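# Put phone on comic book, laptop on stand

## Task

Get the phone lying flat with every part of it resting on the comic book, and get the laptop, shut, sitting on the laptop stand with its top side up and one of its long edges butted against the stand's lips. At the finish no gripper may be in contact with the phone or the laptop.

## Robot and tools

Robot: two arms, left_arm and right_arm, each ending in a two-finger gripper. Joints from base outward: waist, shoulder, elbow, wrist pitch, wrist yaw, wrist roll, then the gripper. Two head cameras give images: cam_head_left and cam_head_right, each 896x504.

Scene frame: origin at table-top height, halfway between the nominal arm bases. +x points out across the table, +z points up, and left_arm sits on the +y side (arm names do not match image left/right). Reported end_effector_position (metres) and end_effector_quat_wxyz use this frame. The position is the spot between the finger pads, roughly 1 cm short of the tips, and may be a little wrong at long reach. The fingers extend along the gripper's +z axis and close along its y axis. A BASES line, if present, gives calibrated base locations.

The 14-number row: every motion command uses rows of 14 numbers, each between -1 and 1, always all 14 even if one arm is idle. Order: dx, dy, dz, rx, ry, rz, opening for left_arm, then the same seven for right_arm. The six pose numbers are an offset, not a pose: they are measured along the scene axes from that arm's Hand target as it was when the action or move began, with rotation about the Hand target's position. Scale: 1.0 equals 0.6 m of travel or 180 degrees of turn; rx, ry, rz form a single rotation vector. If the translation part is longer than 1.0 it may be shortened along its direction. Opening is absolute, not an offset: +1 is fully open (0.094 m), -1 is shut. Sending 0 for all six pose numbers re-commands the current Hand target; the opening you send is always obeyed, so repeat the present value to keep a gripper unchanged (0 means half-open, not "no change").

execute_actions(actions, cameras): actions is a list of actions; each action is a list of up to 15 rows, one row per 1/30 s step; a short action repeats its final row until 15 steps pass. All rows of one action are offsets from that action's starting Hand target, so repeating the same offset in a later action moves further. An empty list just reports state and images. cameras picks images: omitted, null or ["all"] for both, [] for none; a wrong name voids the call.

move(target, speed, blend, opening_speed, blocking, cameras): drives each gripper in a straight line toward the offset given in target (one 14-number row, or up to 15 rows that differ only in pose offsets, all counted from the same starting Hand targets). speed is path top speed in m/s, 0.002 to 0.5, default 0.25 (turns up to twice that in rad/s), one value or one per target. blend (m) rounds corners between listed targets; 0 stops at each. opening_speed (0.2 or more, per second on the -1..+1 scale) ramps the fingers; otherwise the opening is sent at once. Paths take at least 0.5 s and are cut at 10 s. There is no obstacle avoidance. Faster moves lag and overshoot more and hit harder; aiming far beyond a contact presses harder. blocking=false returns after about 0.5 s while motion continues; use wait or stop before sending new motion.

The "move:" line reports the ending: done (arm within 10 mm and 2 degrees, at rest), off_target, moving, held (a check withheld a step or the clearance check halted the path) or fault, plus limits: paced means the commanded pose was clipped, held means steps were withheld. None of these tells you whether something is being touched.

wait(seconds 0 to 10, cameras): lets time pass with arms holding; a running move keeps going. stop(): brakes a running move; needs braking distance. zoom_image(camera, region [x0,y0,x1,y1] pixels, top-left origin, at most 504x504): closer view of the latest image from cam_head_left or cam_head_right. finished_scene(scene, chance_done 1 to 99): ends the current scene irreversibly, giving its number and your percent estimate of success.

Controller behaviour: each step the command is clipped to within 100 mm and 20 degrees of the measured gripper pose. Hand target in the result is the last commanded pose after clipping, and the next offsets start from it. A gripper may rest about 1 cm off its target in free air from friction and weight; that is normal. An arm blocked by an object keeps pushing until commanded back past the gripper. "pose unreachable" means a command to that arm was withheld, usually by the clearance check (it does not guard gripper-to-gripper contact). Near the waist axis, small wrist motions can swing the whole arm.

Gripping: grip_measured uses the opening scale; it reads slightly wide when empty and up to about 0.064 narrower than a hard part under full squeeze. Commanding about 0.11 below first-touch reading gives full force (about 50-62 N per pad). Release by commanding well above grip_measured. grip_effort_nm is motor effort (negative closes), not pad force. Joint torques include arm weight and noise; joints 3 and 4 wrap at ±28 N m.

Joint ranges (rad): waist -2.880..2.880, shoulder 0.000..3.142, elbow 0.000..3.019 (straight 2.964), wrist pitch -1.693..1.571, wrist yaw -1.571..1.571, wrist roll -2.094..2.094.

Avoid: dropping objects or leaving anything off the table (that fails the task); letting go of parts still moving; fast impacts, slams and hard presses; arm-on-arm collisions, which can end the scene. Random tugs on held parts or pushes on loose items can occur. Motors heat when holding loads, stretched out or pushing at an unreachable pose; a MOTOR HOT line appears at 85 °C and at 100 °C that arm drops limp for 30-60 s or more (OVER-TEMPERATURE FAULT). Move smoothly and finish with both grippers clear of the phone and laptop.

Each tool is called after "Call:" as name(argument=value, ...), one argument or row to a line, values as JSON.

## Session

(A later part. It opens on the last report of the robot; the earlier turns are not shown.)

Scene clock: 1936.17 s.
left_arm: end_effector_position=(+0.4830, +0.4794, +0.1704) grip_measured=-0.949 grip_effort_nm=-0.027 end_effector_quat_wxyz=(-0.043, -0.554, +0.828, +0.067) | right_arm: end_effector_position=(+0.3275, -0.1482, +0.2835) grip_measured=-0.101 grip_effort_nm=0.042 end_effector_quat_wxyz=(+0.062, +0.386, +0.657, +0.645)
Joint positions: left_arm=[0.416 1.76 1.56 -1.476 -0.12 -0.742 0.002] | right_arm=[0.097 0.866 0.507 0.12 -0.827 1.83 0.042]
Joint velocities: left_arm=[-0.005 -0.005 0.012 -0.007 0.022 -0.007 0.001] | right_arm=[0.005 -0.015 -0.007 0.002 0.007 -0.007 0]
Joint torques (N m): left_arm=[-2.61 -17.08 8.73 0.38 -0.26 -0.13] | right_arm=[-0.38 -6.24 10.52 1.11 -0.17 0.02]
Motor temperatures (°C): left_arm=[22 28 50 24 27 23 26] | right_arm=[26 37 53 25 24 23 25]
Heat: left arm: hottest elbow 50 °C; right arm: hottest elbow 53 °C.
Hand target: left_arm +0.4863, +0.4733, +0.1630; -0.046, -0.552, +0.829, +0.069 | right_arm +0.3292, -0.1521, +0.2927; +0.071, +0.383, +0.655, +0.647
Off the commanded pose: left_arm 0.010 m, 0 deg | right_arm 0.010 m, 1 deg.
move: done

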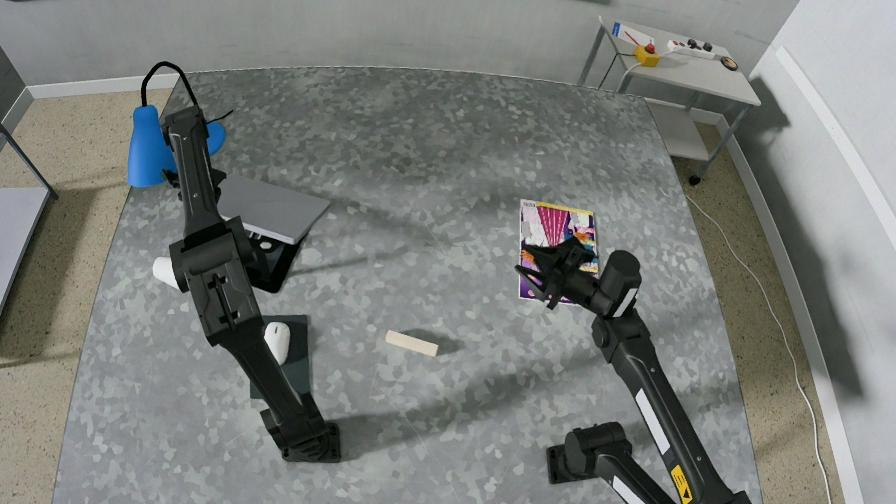

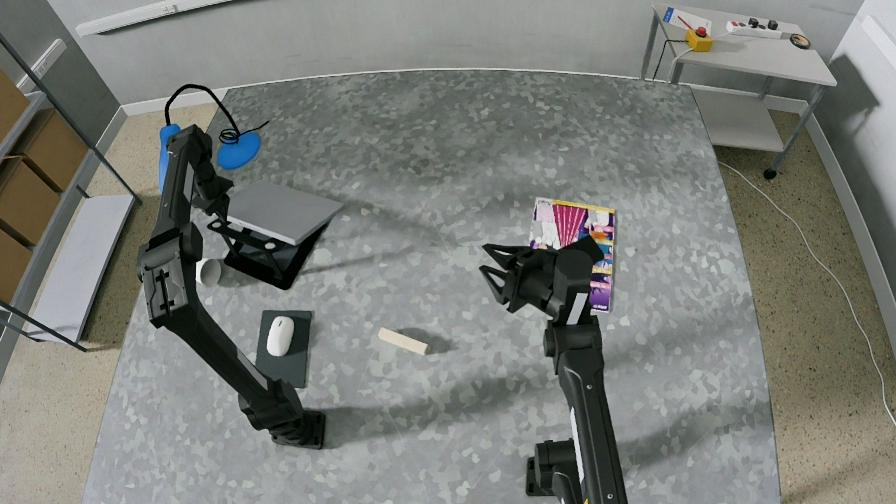

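Call:
move(
  target=[0.02,-0.025,-0.03,0,0,0,-0.95,0,0,0,0,0,0,-0.1],
  speed=0.05,
)

Call:
zoom_image(
  camera="cam_head_right",
  region=[190, 185, 270, 245],
)

Scene clock: 1940.80 s.
left_arm: end_effector_position=(+0.4952, +0.4635, +0.1532) grip_measured=-0.949 grip_effort_nm=-0.027 end_effector_quat_wxyz=(-0.042, -0.553, +0.829, +0.069) | right_arm: end_effector_position=(+0.3275, -0.1482, +0.2835) grip_measured=-0.101 grip_effort_nm=0.037 end_effector_quat_wxyz=(+0.062, +0.386, +0.657, +0.645)
Joint positions: left_arm=[0.378 1.782 1.543 -1.441 -0.12 -0.777 0.002] | right_arm=[0.097 0.866 0.507 0.12 -0.827 1.83 0.042]
Joint velocities: left_arm=[-0.005 -0.005 0.002 0.007 -0.081 -0.066 0] | right_arm=[-0.005 -0.015 0.012 0.007 0.007 0.037 0]
Joint torques (N m): left_arm=[-1.67 -17.55 8.92 0.31 -0.08 -0.12] | right_arm=[-0.32 -6.3 10.55 1.09 -0.17 0.02]
Motor temperatures (°C): left_arm=[22 28 49 24 27 23 26] | right_arm=[26 36 53 25 24 23 25]
Heat: left arm: hottest elbow 49 °C; right arm: hottest elbow 53 °C.
Hand target: left_arm +0.4980, +0.4578, +0.1450; -0.046, -0.552, +0.830, +0.069 | right_arm +0.3292, -0.1521, +0.2927; +0.071, +0.383, +0.655, +0.647
Off the commanded pose: left_arm 0.010 m, 0 deg | right_arm 0.010 m, 1 deg.
move: done

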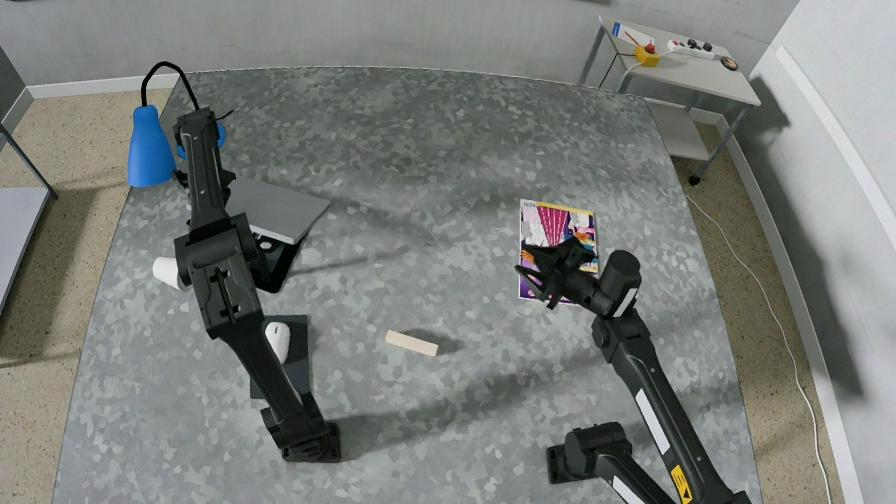

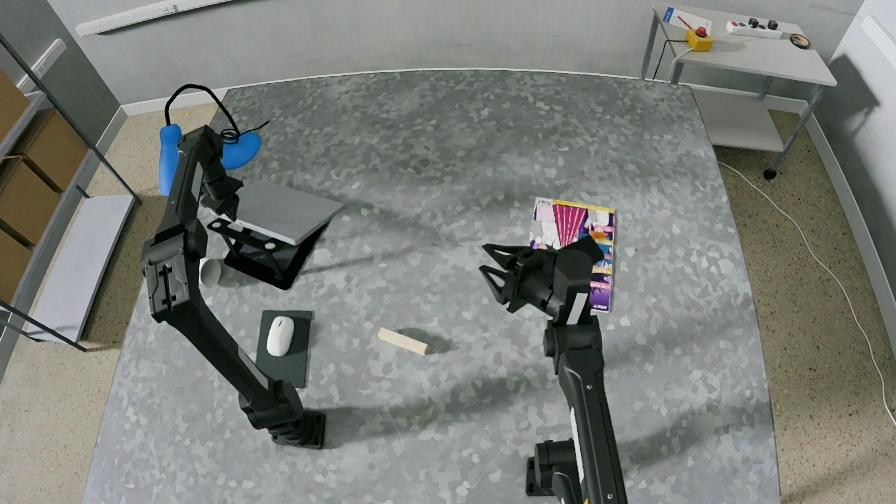

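Scaled by 6.300.

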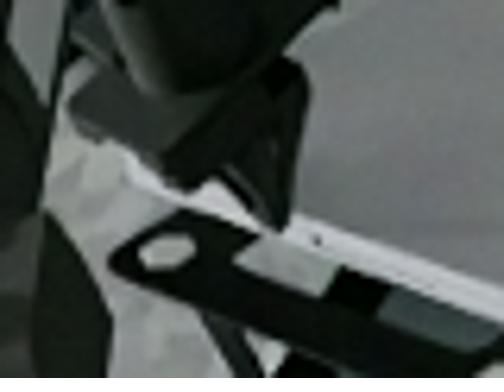

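Call:
move(
  target=[0.0,0,-0.045,0,0,0,-0.95,0,0,0,0,0,0,-0.1],
  speed=0.04,
)

Call:
zoom_image(
  camera="cam_head_right",
  region=[190, 185, 270, 245],
)

Scene clock: 1945.17 s.
left_arm: end_effector_position=(+0.4939, +0.4630, +0.1291) grip_measured=-0.949 grip_effort_nm=-0.027 end_effector_quat_wxyz=(-0.043, -0.554, +0.829, +0.069) | right_arm: end_effector_position=(+0.3275, -0.1482, +0.2835) grip_measured=-0.101 grip_effort_nm=0.037 end_effector_quat_wxyz=(+0.062, +0.386, +0.657, +0.645)
Joint positions: left_arm=[0.378 1.796 1.498 -1.382 -0.12 -0.778 0.002] | right_arm=[0.097 0.866 0.507 0.12 -0.827 1.83 0.042]
Joint velocities: left_arm=[-0.024 -0.015 0.012 -0.012 -0.022 0.037 0.001] | right_arm=[-0.015 0.005 -0.007 -0.012 -0.037 -0.051 -0.001]
Joint torques (N m): left_arm=[-2.55 -16.79 8.68 0.53 -0.06 -0.12] | right_arm=[-0.21 -6.24 10.56 1.11 -0.17 0.02]
Motor temperatures (°C): left_arm=[22 28 48 24 27 23 26] | right_arm=[26 36 53 25 24 23 25]
Heat: left arm: hottest elbow 48 °C; right arm: hottest elbow 53 °C.
Hand target: left_arm +0.4978, +0.4574, +0.1182; -0.045, -0.552, +0.830, +0.069 | right_arm +0.3292, -0.1521, +0.2927; +0.071, +0.383, +0.655, +0.647
Off the commanded pose: left_arm 0.013 m, 0 deg | right_arm 0.010 m, 1 deg.
move: off_target (left_arm)

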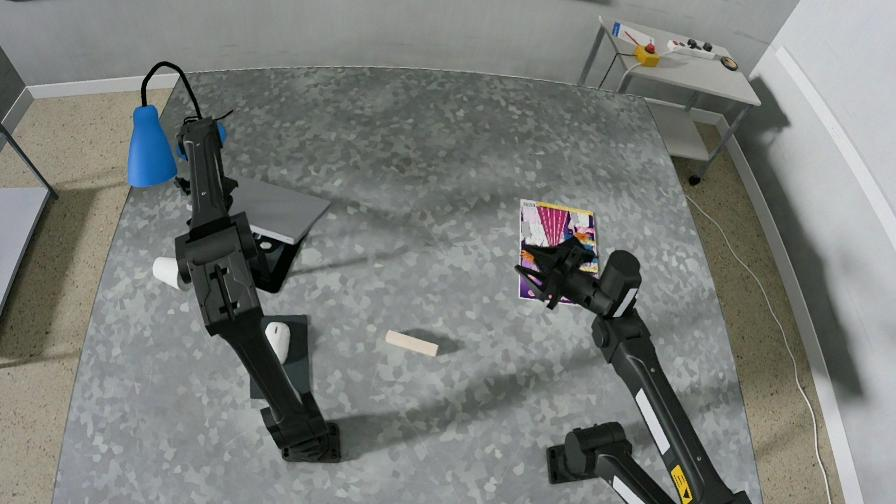

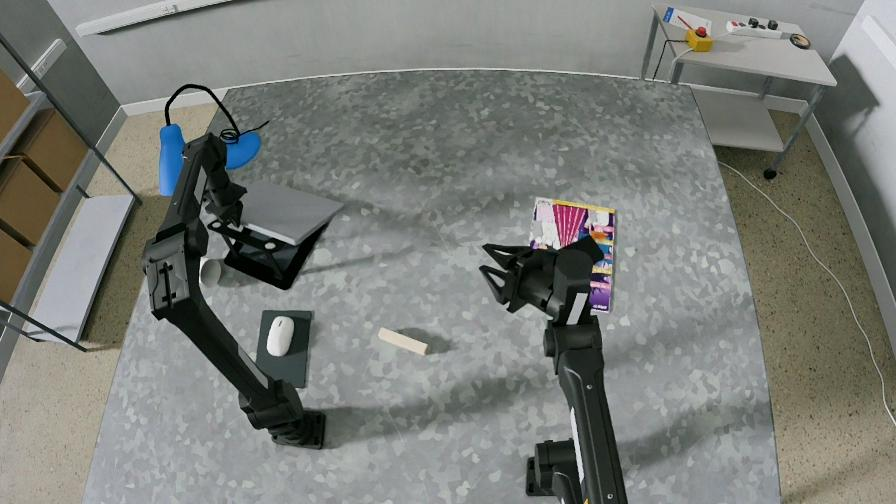

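Scaled by 6.300.

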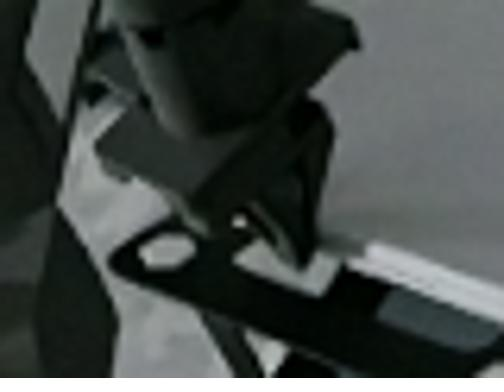

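Call:
move(
  target=[0.014,0.036,0.004,0,0,0,-0.95,0,0,0,0,0,0,-0.1],
  speed=0.04,
)

Call:
zoom_image(
  camera="cam_head_right",
  region=[190, 185, 270, 245],
)

Scene clock: 1949.93 s.
left_arm: end_effector_position=(+0.4898, +0.4693, +0.1151) grip_measured=-0.949 grip_effort_nm=-0.027 end_effector_quat_wxyz=(-0.059, -0.554, +0.827, +0.074) | right_arm: end_effector_position=(+0.3275, -0.1482, +0.2835) grip_measured=-0.101 grip_effort_nm=0.042 end_effector_quat_wxyz=(+0.062, +0.386, +0.657, +0.645)
Joint positions: left_arm=[0.391 1.825 1.498 -1.385 -0.125 -0.771 0.002] | right_arm=[0.097 0.866 0.507 0.12 -0.827 1.83 0.042]
Joint velocities: left_arm=[0.005 0.005 0.002 -0.002 0.066 0.022 0] | right_arm=[-0.005 0.005 0.002 -0.002 -0.081 0.051 0]
Joint torques (N m): left_arm=[-1.03 -17.14 14.22 0.03 -0.09 0.14] | right_arm=[-0.15 -6.24 10.56 1.1 -0.17 0.03]
Motor temperatures (°C): left_arm=[22 28 48 24 27 23 26] | right_arm=[26 36 53 25 24 23 25]
Heat: left arm: hottest elbow 48 °C; right arm: hottest elbow 53 °C.
Hand target: left_arm +0.5064, +0.4791, +0.1203; -0.046, -0.552, +0.829, +0.069 | right_arm +0.3292, -0.1521, +0.2927; +0.071, +0.383, +0.655, +0.647
Off the commanded pose: left_arm 0.020 m, 2 deg | right_arm 0.010 m, 1 deg.
move: off_target (left_arm)

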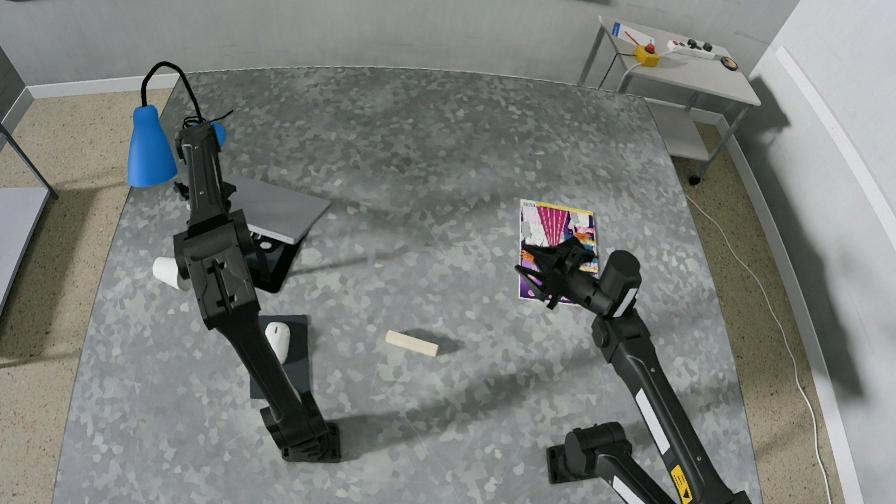

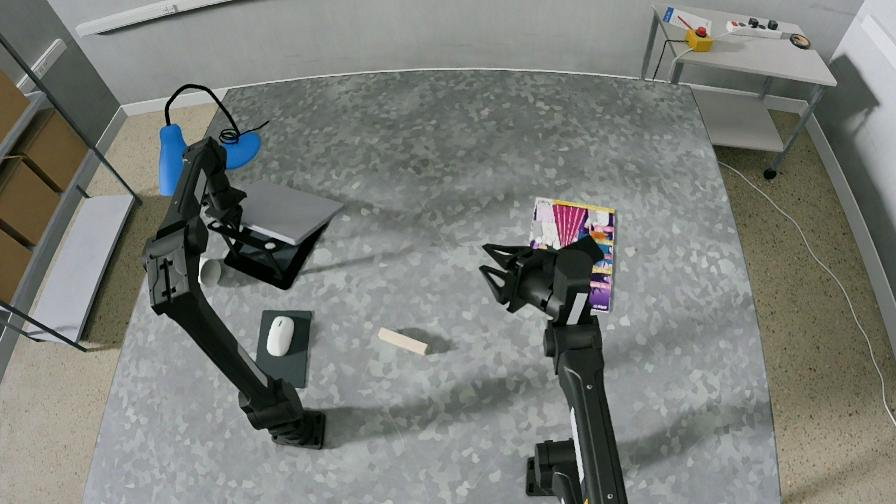

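Scaled by 6.300.

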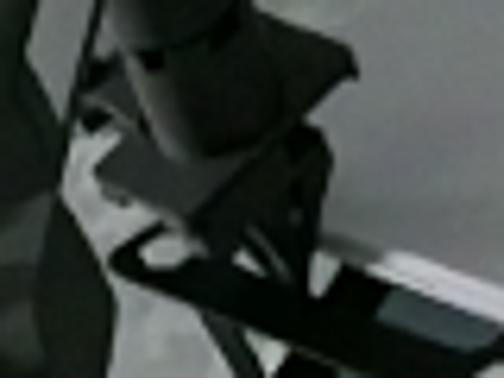

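Call:
move(
  target=[0,0,0.004,0,0,0,-0.8,0,0,0,0,0,0,-0.1],
  opening_speed=0.25,
)

Call:
zoom_image(
  camera="cam_head_right",
  region=[190, 165, 350, 265],
)

Call:
zoom_image(
  camera="cam_head_left",
  region=[190, 165, 350, 265],
)

Scene clock: 1954.17 s.
left_arm: end_effector_position=(+0.4894, +0.4702, +0.1165) grip_measured=-0.811 grip_effort_nm=0.584 end_effector_quat_wxyz=(-0.058, -0.569, +0.817, +0.075) | right_arm: end_effector_position=(+0.3275, -0.1482, +0.2835) grip_measured=-0.101 grip_effort_nm=0.037 end_effector_quat_wxyz=(+0.062, +0.386, +0.657, +0.645)
Joint positions: left_arm=[0.392 1.825 1.501 -1.39 -0.126 -0.804 0.009] | right_arm=[0.097 0.866 0.507 0.12 -0.827 1.83 0.042]
Joint velocities: left_arm=[0.005 -0.005 -0.012 0.012 -0.007 -0.037 0.001] | right_arm=[0.005 0.005 -0.012 -0.002 -0.051 -0.037 0]
Joint torques (N m): left_arm=[-1.32 -16.62 14.05 0.25 -0.03 0.45] | right_arm=[-0.21 -6.24 10.54 1.1 -0.17 0.02]
Motor temperatures (°C): left_arm=[22 28 48 24 27 23 26] | right_arm=[26 36 53 25 24 23 25]
Heat: left arm: hottest elbow 48 °C; right arm: hottest elbow 53 °C.
Hand target: left_arm +0.5064, +0.4791, +0.1228; -0.046, -0.552, +0.829, +0.069 | right_arm +0.3292, -0.1521, +0.2927; +0.071, +0.383, +0.655, +0.647
Off the commanded pose: left_arm 0.020 m, 3 deg | right_arm 0.010 m, 1 deg.
move: off_target (left_arm)

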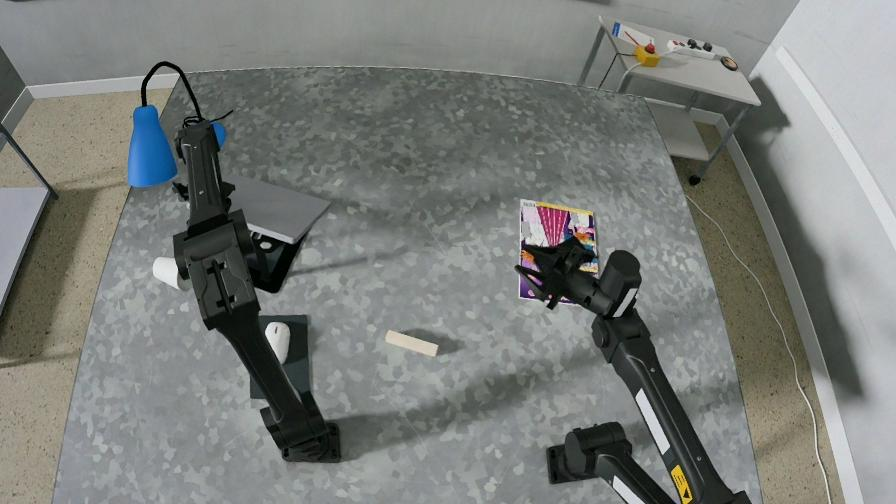

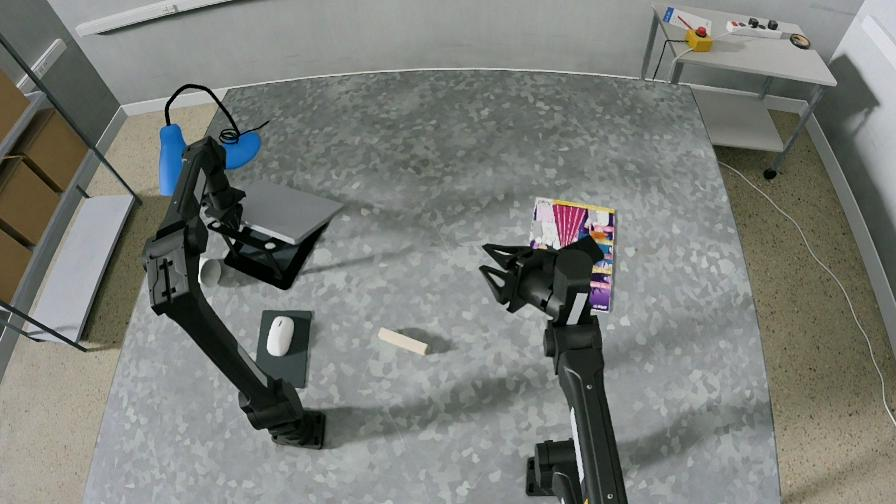

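Scaled by 3.150.

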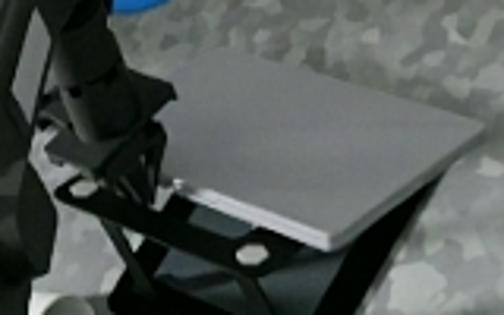

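Scaled by 3.150.

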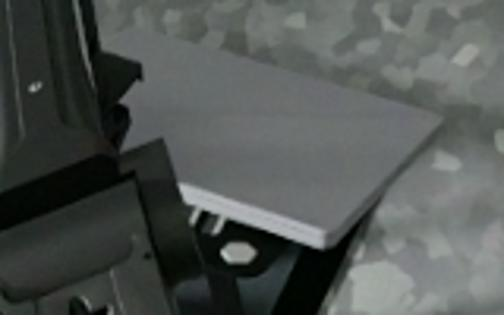

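Call:
move(
  target=[0,0,0.0,0,0,0,-0.68,0,0,0,0,0,0,-0.1],
  opening_speed=0.25,
)

Call:
zoom_image(
  camera="cam_head_right",
  region=[190, 165, 350, 265],
)

Call:
zoom_image(
  camera="cam_head_left",
  region=[190, 165, 350, 265],
)

Scene clock: 1959.07 s.
left_arm: end_effector_position=(+0.4918, +0.4715, +0.1220) grip_measured=-0.694 grip_effort_nm=0.759 end_effector_quat_wxyz=(-0.054, -0.574, +0.814, +0.074) | right_arm: end_effector_position=(+0.3275, -0.1482, +0.2835) grip_measured=-0.101 grip_effort_nm=0.042 end_effector_quat_wxyz=(+0.062, +0.386, +0.657, +0.645)
Joint positions: left_arm=[0.393 1.822 1.513 -1.397 -0.124 -0.816 0.014] | right_arm=[0.097 0.866 0.507 0.12 -0.827 1.83 0.042]
Joint velocities: left_arm=[-0.015 -0.024 -0.002 0.002 -0.095 -0.007 -0.001] | right_arm=[-0.015 -0.015 -0.012 0.007 0.007 0.007 0.001]
Joint torques (N m): left_arm=[-1.32 -16.85 13.03 0.35 -0.11 0.55] | right_arm=[-0.32 -6.3 10.54 1.1 -0.17 0.02]
Motor temperatures (°C): left_arm=[22 28 49 24 27 24 26] | right_arm=[26 36 53 25 24 23 25]
Heat: left arm: hottest elbow 49 °C; right arm: hottest elbow 53 °C.
Hand target: left_arm +0.5064, +0.4790, +0.1227; -0.046, -0.552, +0.830, +0.069 | right_arm +0.3292, -0.1521, +0.2927; +0.071, +0.383, +0.655, +0.647
Off the commanded pose: left_arm 0.017 m, 3 deg | right_arm 0.010 m, 1 deg.
move: off_target (left_arm)

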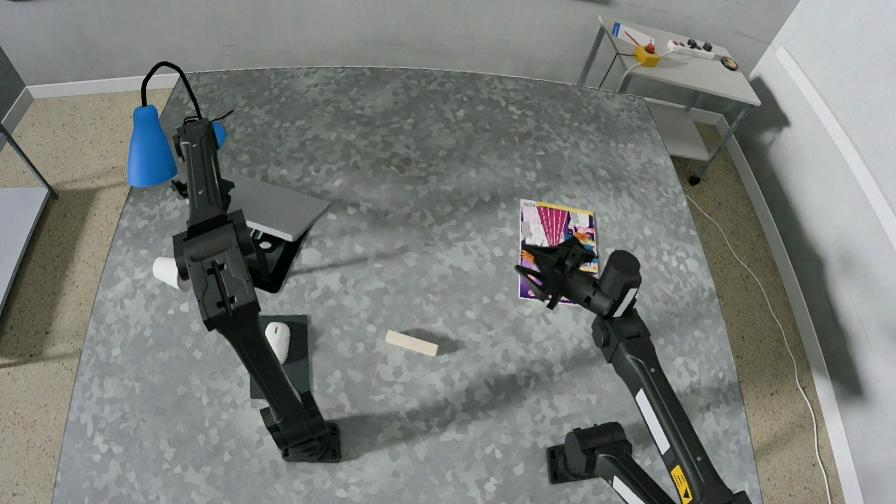

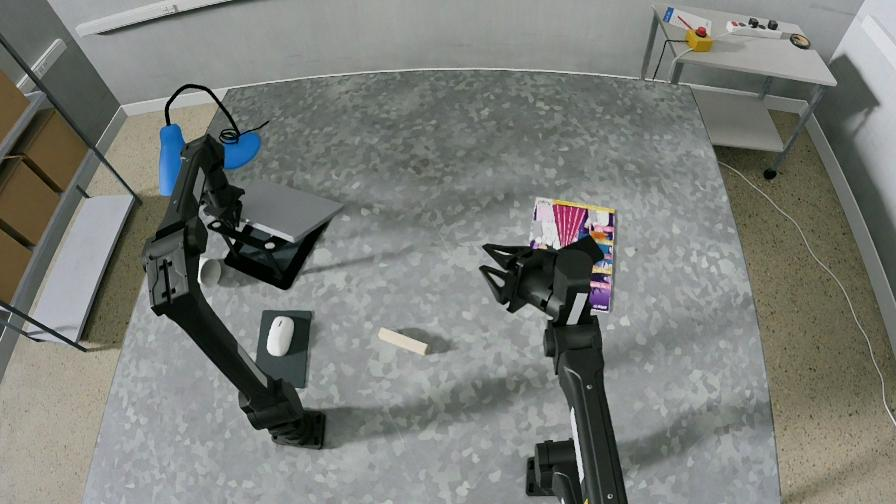

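Scaled by 3.150.

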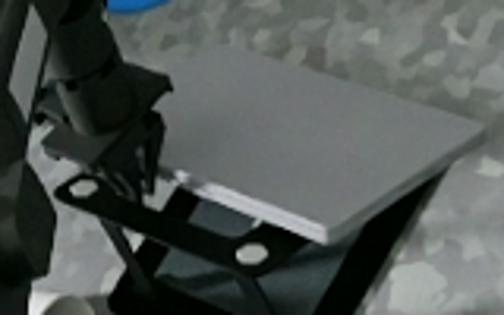

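Scaled by 3.150.

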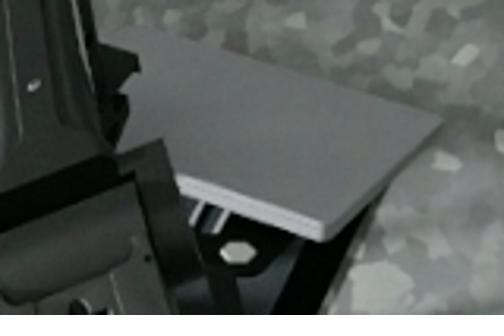

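Call:
zoom_image(
  camera="cam_head_right",
  region=[240, 165, 350, 215],
)

Call:
zoom_image(
  camera="cam_head_left",
  region=[225, 160, 335, 210],
)

Scaled by 4.582.

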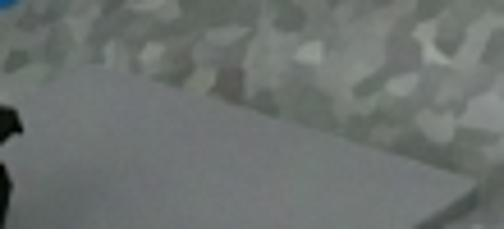

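Scaled by 4.582.

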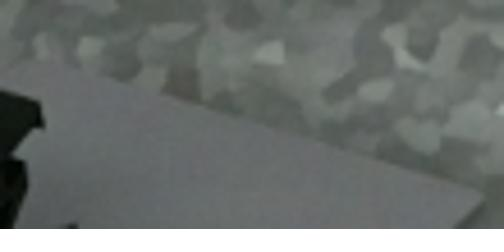

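Call:
move(
  target=[0,0,-0.01,0,0,0,-0.58,0,0,0,0,0,0,-0.1],
  opening_speed=0.25,
)

Call:
zoom_image(
  camera="cam_head_right",
  region=[190, 165, 350, 265],
)

Call:
zoom_image(
  camera="cam_head_left",
  region=[225, 160, 335, 210],
)

Scene clock: 1975.87 s.
left_arm: end_effector_position=(+0.4940, +0.4714, +0.1283) grip_measured=-0.595 grip_effort_nm=0.769 end_effector_quat_wxyz=(-0.048, -0.572, +0.816, +0.069) | right_arm: end_effector_position=(+0.3275, -0.1482, +0.2835) grip_measured=-0.101 grip_effort_nm=0.037 end_effector_quat_wxyz=(+0.062, +0.386, +0.657, +0.645)
Joint positions: left_arm=[0.393 1.813 1.519 -1.397 -0.118 -0.807 0.019] | right_arm=[0.097 0.866 0.507 0.12 -0.827 1.83 0.042]
Joint velocities: left_arm=[-0.005 0.005 -0.012 0.012 -0.037 0.037 0.001] | right_arm=[0.005 0.005 -0.002 0.007 -0.037 -0.007 0]
Joint torques (N m): left_arm=[-0.67 -14.92 11.89 0.85 -0.31 0.42] | right_arm=[-0.32 -6.24 10.54 1.11 -0.17 0.02]
Motor temperatures (°C): left_arm=[22 28 49 24 27 24 27] | right_arm=[26 36 53 25 24 23 25]
Heat: left arm: hottest elbow 49 °C; right arm: hottest elbow 53 °C.
Hand target: left_arm +0.5064, +0.4789, +0.1167; -0.046, -0.552, +0.830, +0.069 | right_arm +0.3292, -0.1521, +0.2927; +0.071, +0.383, +0.655, +0.647
Off the commanded pose: left_arm 0.019 m, 3 deg | right_arm 0.010 m, 1 deg.
move: off_target (left_arm)

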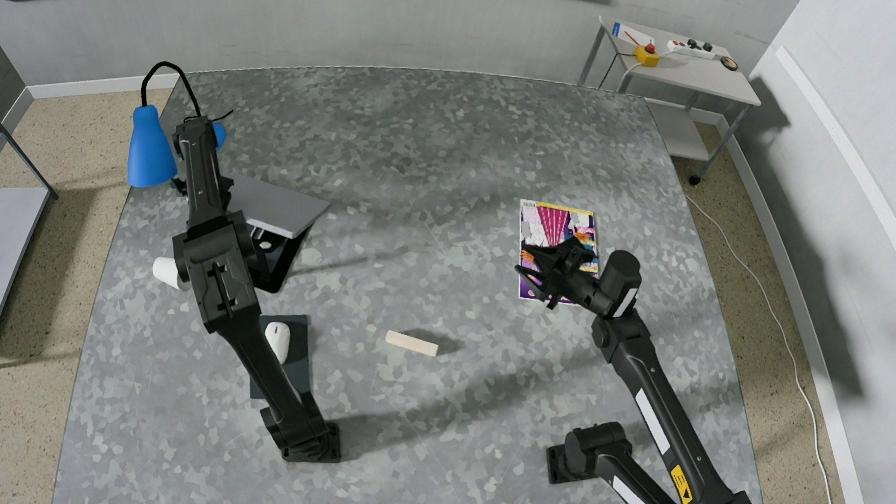

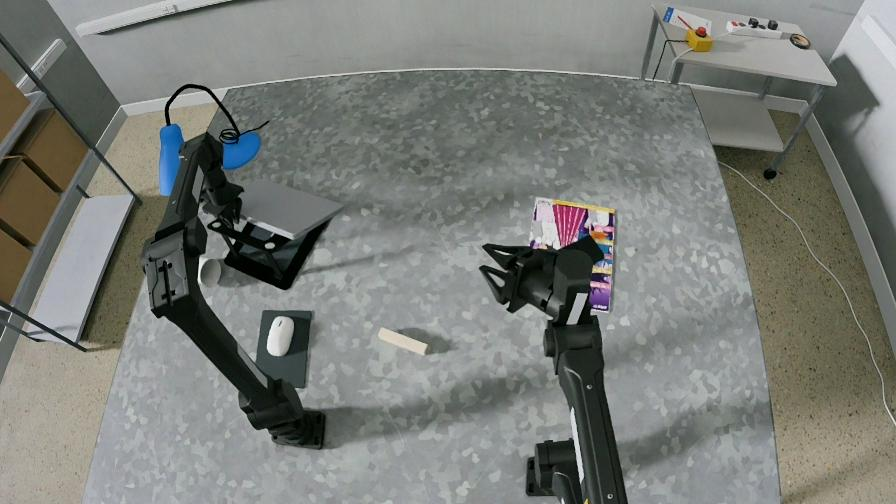

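Scaled by 3.150.

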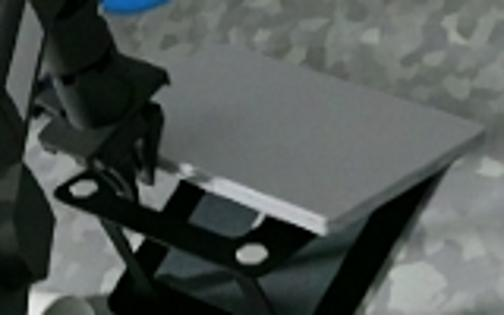

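Scaled by 4.582.

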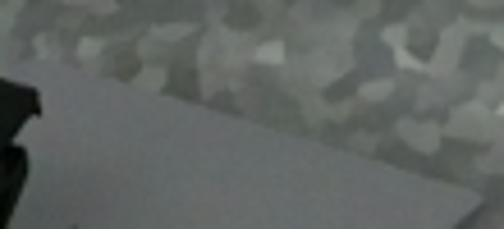

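Call:
zoom_image(
  camera="cam_head_right",
  region=[205, 210, 305, 300],
)

Scaled by 5.040.

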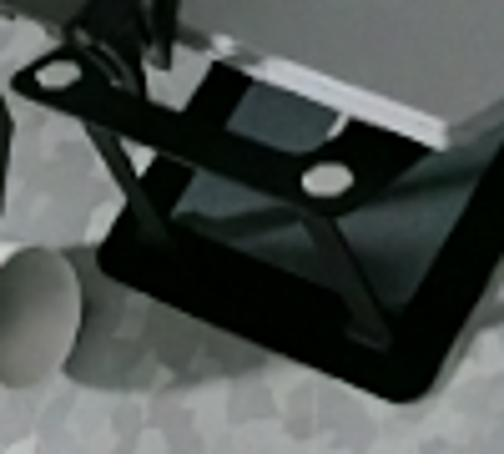

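Call:
move(
  target=[0,0,-0.01,0,0,0,-0.95,0,0,0,0,0,0,-0.1],
  opening_speed=0.2,
  cameras=["cam_head_right"],
)

Call:
zoom_image(
  camera="cam_head_right",
  region=[190, 165, 350, 265],
)

Scene clock: 1994.70 s.
left_arm: end_effector_position=(+0.4953, +0.4752, +0.1184) grip_measured=-0.948 grip_effort_nm=-0.061 end_effector_quat_wxyz=(-0.052, -0.556, +0.826, +0.074) | right_arm: end_effector_position=(+0.3275, -0.1482, +0.2835) grip_measured=-0.101 grip_effort_nm=0.037 end_effector_quat_wxyz=(+0.062, +0.386, +0.657, +0.645)
Joint positions: left_arm=[0.396 1.833 1.519 -1.385 -0.129 -0.77 0.002] | right_arm=[0.097 0.866 0.507 0.12 -0.827 1.83 0.042]
Joint velocities: left_arm=[-0.024 -0.024 -0.007 0.002 -0.037 0.022 0] | right_arm=[0.015 0.005 -0.007 0.012 0.007 0.007 0.001]
Joint torques (N m): left_arm=[-0.62 -16.62 10.99 0.79 0.07 0.1] | right_arm=[-0.21 -6.3 10.54 1.1 -0.17 0.02]
Motor temperatures (°C): left_arm=[22 28 48 24 27 24 27] | right_arm=[26 36 53 25 24 23 25]
Heat: left arm: hottest elbow 48 °C; right arm: hottest elbow 53 °C.
Hand target: left_arm +0.5063, +0.4789, +0.1108; -0.046, -0.552, +0.829, +0.069 | right_arm +0.3292, -0.1521, +0.2927; +0.071, +0.383, +0.655, +0.647
Off the commanded pose: left_arm 0.014 m, 1 deg | right_arm 0.010 m, 1 deg.
move: off_target (left_arm)
Images, in order (width x height): cam_head_right 896x504.

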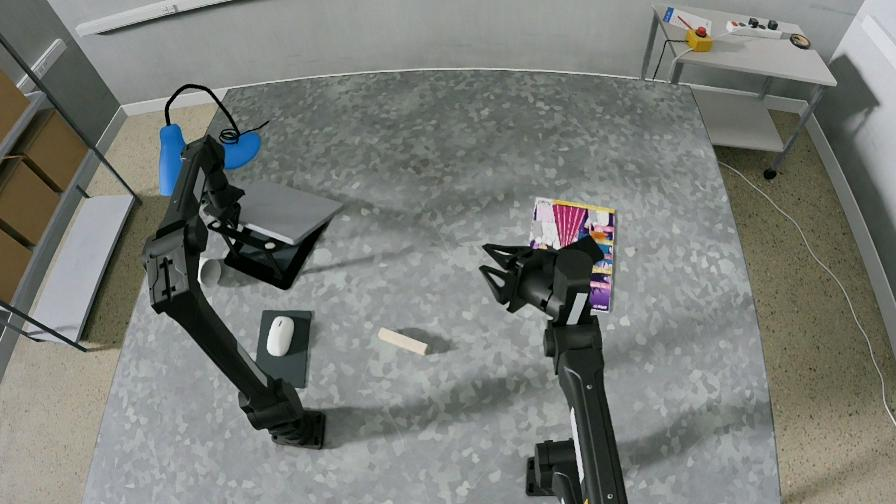

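Scaled by 3.150.

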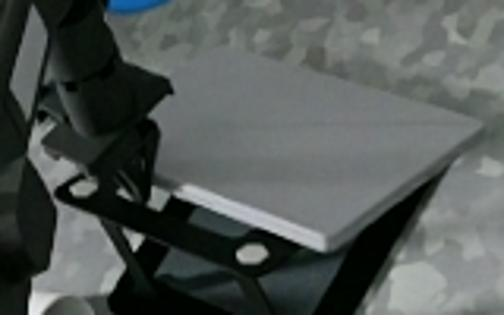

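Call:
move(
  target=[
    [-0.015,0,0.03,0,0,0,-0.95,0,0,0,0,0,0,-0.1],
    [-0.02,0,0.2,0,0,0,-0.95,0,0,0,0,0,0,-0.1],
    [-0.1,0.02,0.3,-0.027,-0.07,0,-0.95,0,0,0,0,0,0,-0.1],
    [-0.41,-0.05,0.4,-0.054,-0.14,0,-0.95,0,0,0,0,0,0,-0.1],
  ],
  speed=[0.06,0.08,0.12,0.15],
)

Call:
zoom_image(
  camera="cam_head_left",
  region=[180, 210, 310, 300],
)

Call:
zoom_image(
  camera="cam_head_right",
  region=[200, 205, 310, 295],
)

Call:
zoom_image(
  camera="cam_head_left",
  region=[220, 165, 340, 255],
)

Call:
zoom_image(
  camera="cam_head_right",
  region=[240, 165, 350, 255],
)

Scene clock: 2007.13 s.
left_arm: end_effector_position=(+0.2667, +0.4567, +0.3518) grip_measured=-0.948 grip_effort_nm=-0.061 end_effector_quat_wxyz=(+0.105, -0.550, +0.821, -0.115) | right_arm: end_effector_position=(+0.3275, -0.1482, +0.2835) grip_measured=-0.101 grip_effort_nm=0.042 end_effector_quat_wxyz=(+0.062, +0.386, +0.657, +0.645)
Joint positions: left_arm=[0.866 1.099 1.336 -1.673 0.284 -0.306 0.002] | right_arm=[0.097 0.866 0.507 0.12 -0.827 1.83 0.042]
Joint velocities: left_arm=[0.005 -0.005 -0.002 0.012 -0.007 0.022 0] | right_arm=[-0.015 -0.015 -0.007 0.002 -0.007 -0.095 0]
Joint torques (N m): left_arm=[-0.56 -8.94 9.42 0.14 0.33 0.12] | right_arm=[-0.26 -6.24 10.54 1.11 -0.18 0.02]
Motor temperatures (°C): left_arm=[22 29 48 24 27 24 27] | right_arm=[26 36 53 25 24 23 25]
Heat: left arm: hottest elbow 48 °C; right arm: hottest elbow 53 °C.
Hand target: left_arm +0.2608, +0.4557, +0.3515; +0.086, -0.550, +0.822, -0.123 | right_arm +0.3292, -0.1521, +0.2927; +0.071, +0.383, +0.655, +0.647
Off the commanded pose: left_arm 0.010 m, 2 deg | right_arm 0.010 m, 1 deg.
joint sent to its limit (left arm) — joint 4 (wrist pitch), lower limit. The joint targets are off in position, not in orientation.
move: done

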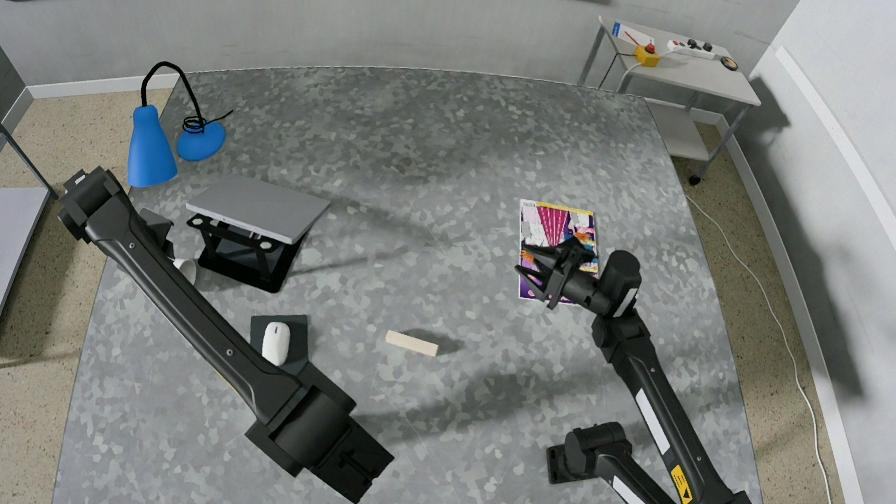

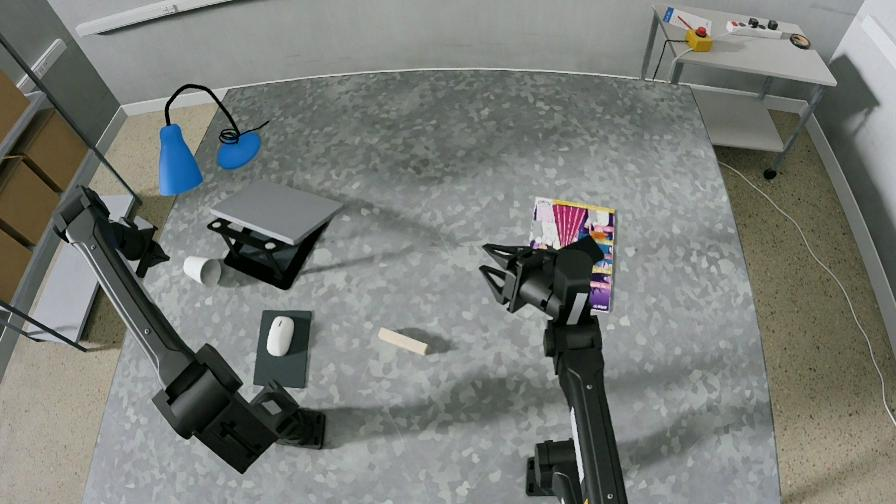

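Scaled by 3.877.

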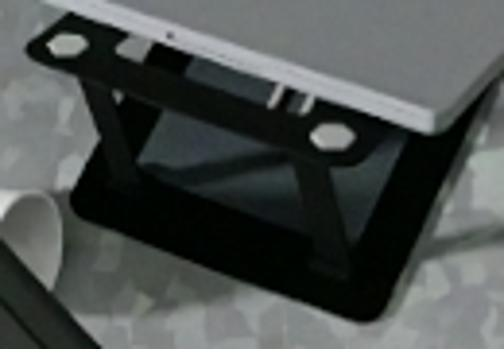

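Scaled by 4.582.

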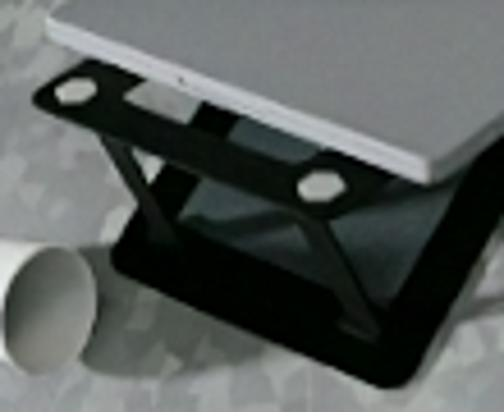

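Scaled by 4.200.

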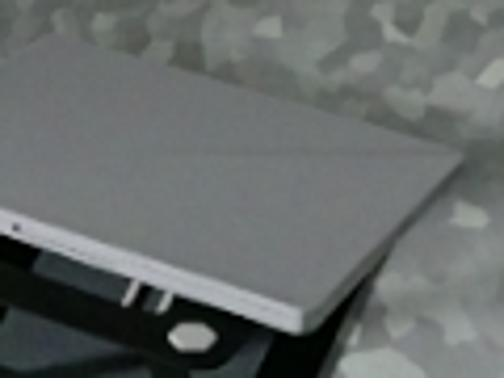

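Scaled by 4.582.

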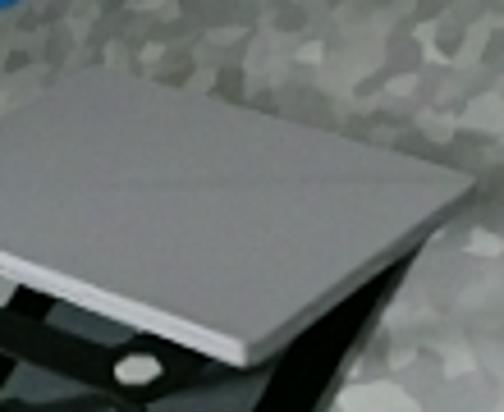

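Call:
execute_actions(
  actions=[],
)

Call:
zoom_image(
  camera="cam_head_right",
  region=[190, 150, 370, 310],
)

Call:
zoom_image(
  camera="cam_head_left",
  region=[170, 150, 350, 310],
)

Scene clock: 2015.80 s.
left_arm: end_effector_position=(+0.2667, +0.4567, +0.3518) grip_measured=-0.948 grip_effort_nm=-0.061 end_effector_quat_wxyz=(+0.105, -0.550, +0.821, -0.115) | right_arm: end_effector_position=(+0.3275, -0.1482, +0.2835) grip_measured=-0.101 grip_effort_nm=0.042 end_effector_quat_wxyz=(+0.062, +0.386, +0.657, +0.645)
Joint positions: left_arm=[0.866 1.099 1.336 -1.673 0.284 -0.305 0.002] | right_arm=[0.097 0.866 0.507 0.12 -0.827 1.83 0.042]
Joint velocities: left_arm=[-0.005 -0.005 -0.002 -0.007 -0.007 -0.081 -0.001] | right_arm=[0.005 0.005 0.012 -0.017 -0.007 0.051 0]
Joint torques (N m): left_arm=[0.09 -8.88 9.22 0.31 0.27 0.13] | right_arm=[-0.32 -6.24 10.52 1.13 -0.17 0.02]
Motor temperatures (°C): left_arm=[22 28 47 24 27 24 27] | right_arm=[26 36 53 25 24 23 25]
Heat: left arm: hottest elbow 47 °C; right arm: hottest elbow 53 °C.
Hand target: left_arm +0.2608, +0.4558, +0.3515; +0.086, -0.550, +0.822, -0.123 | right_arm +0.3292, -0.1521, +0.2927; +0.071, +0.383, +0.655, +0.647
Tool commands: left_gripper/opening=-0.95 right_gripper/opening=-0.1
Off the commanded pose: left_arm 0.010 m, 2 deg | right_arm 0.010 m, 1 deg.

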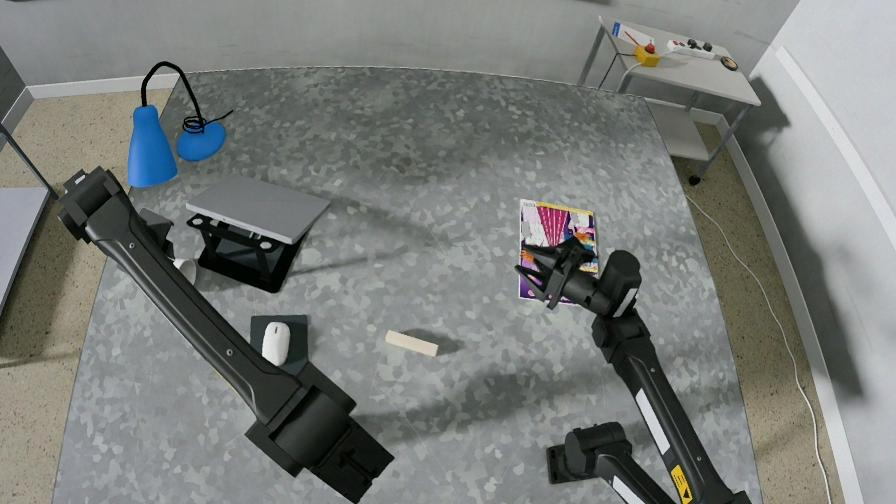

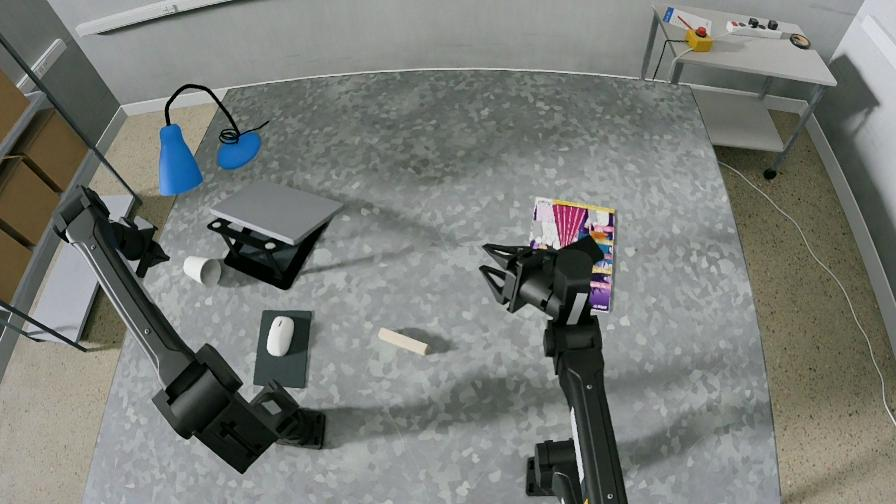

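Scaled by 2.800.

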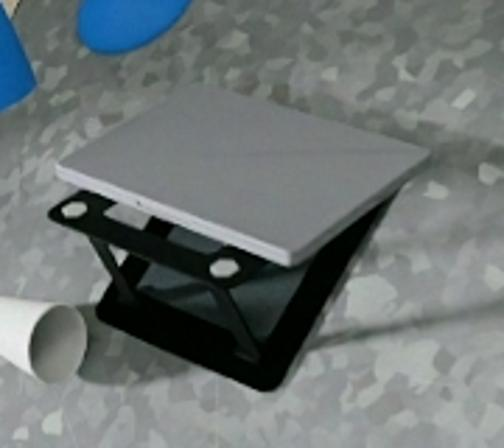

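Scaled by 2.800.

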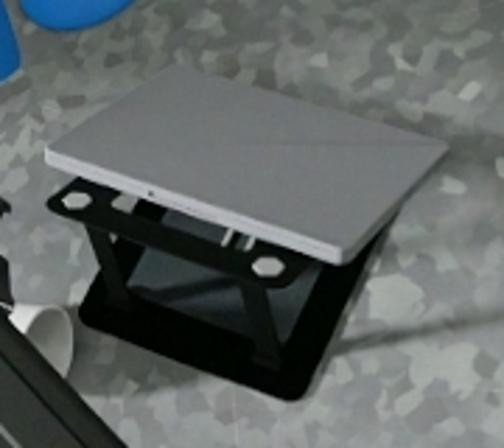

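Call:
zoom_image(
  camera="cam_head_right",
  region=[195, 195, 315, 262],
)

Call:
zoom_image(
  camera="cam_head_left",
  region=[265, 180, 355, 300],
)

Call:
zoom_image(
  camera="cam_head_right",
  region=[270, 180, 360, 300],
)

Scaled by 4.200.

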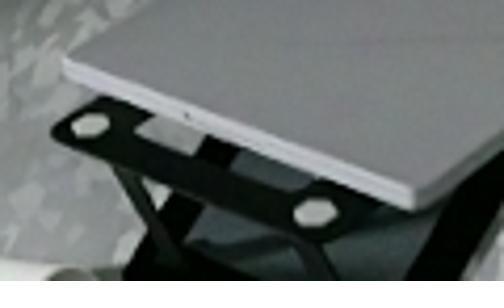

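Scaled by 4.200.

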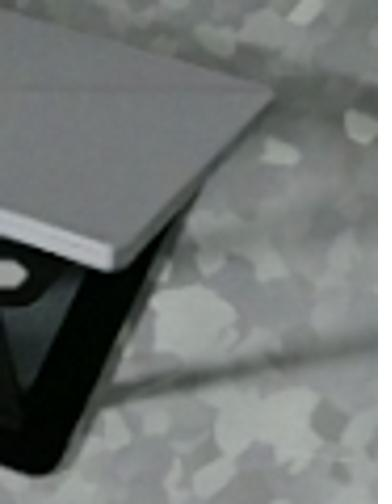

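Scaled by 4.200.

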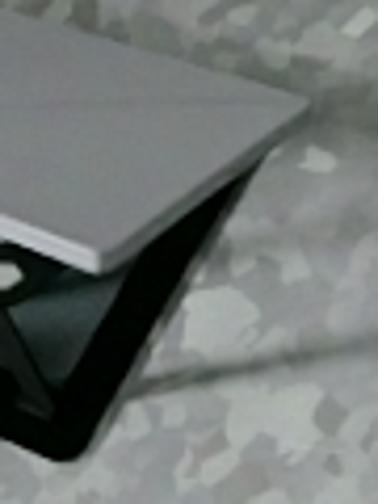

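Call:
finished_scene(
  scene=2,
  chance_done=66,
)

The scene is finished: the task was done.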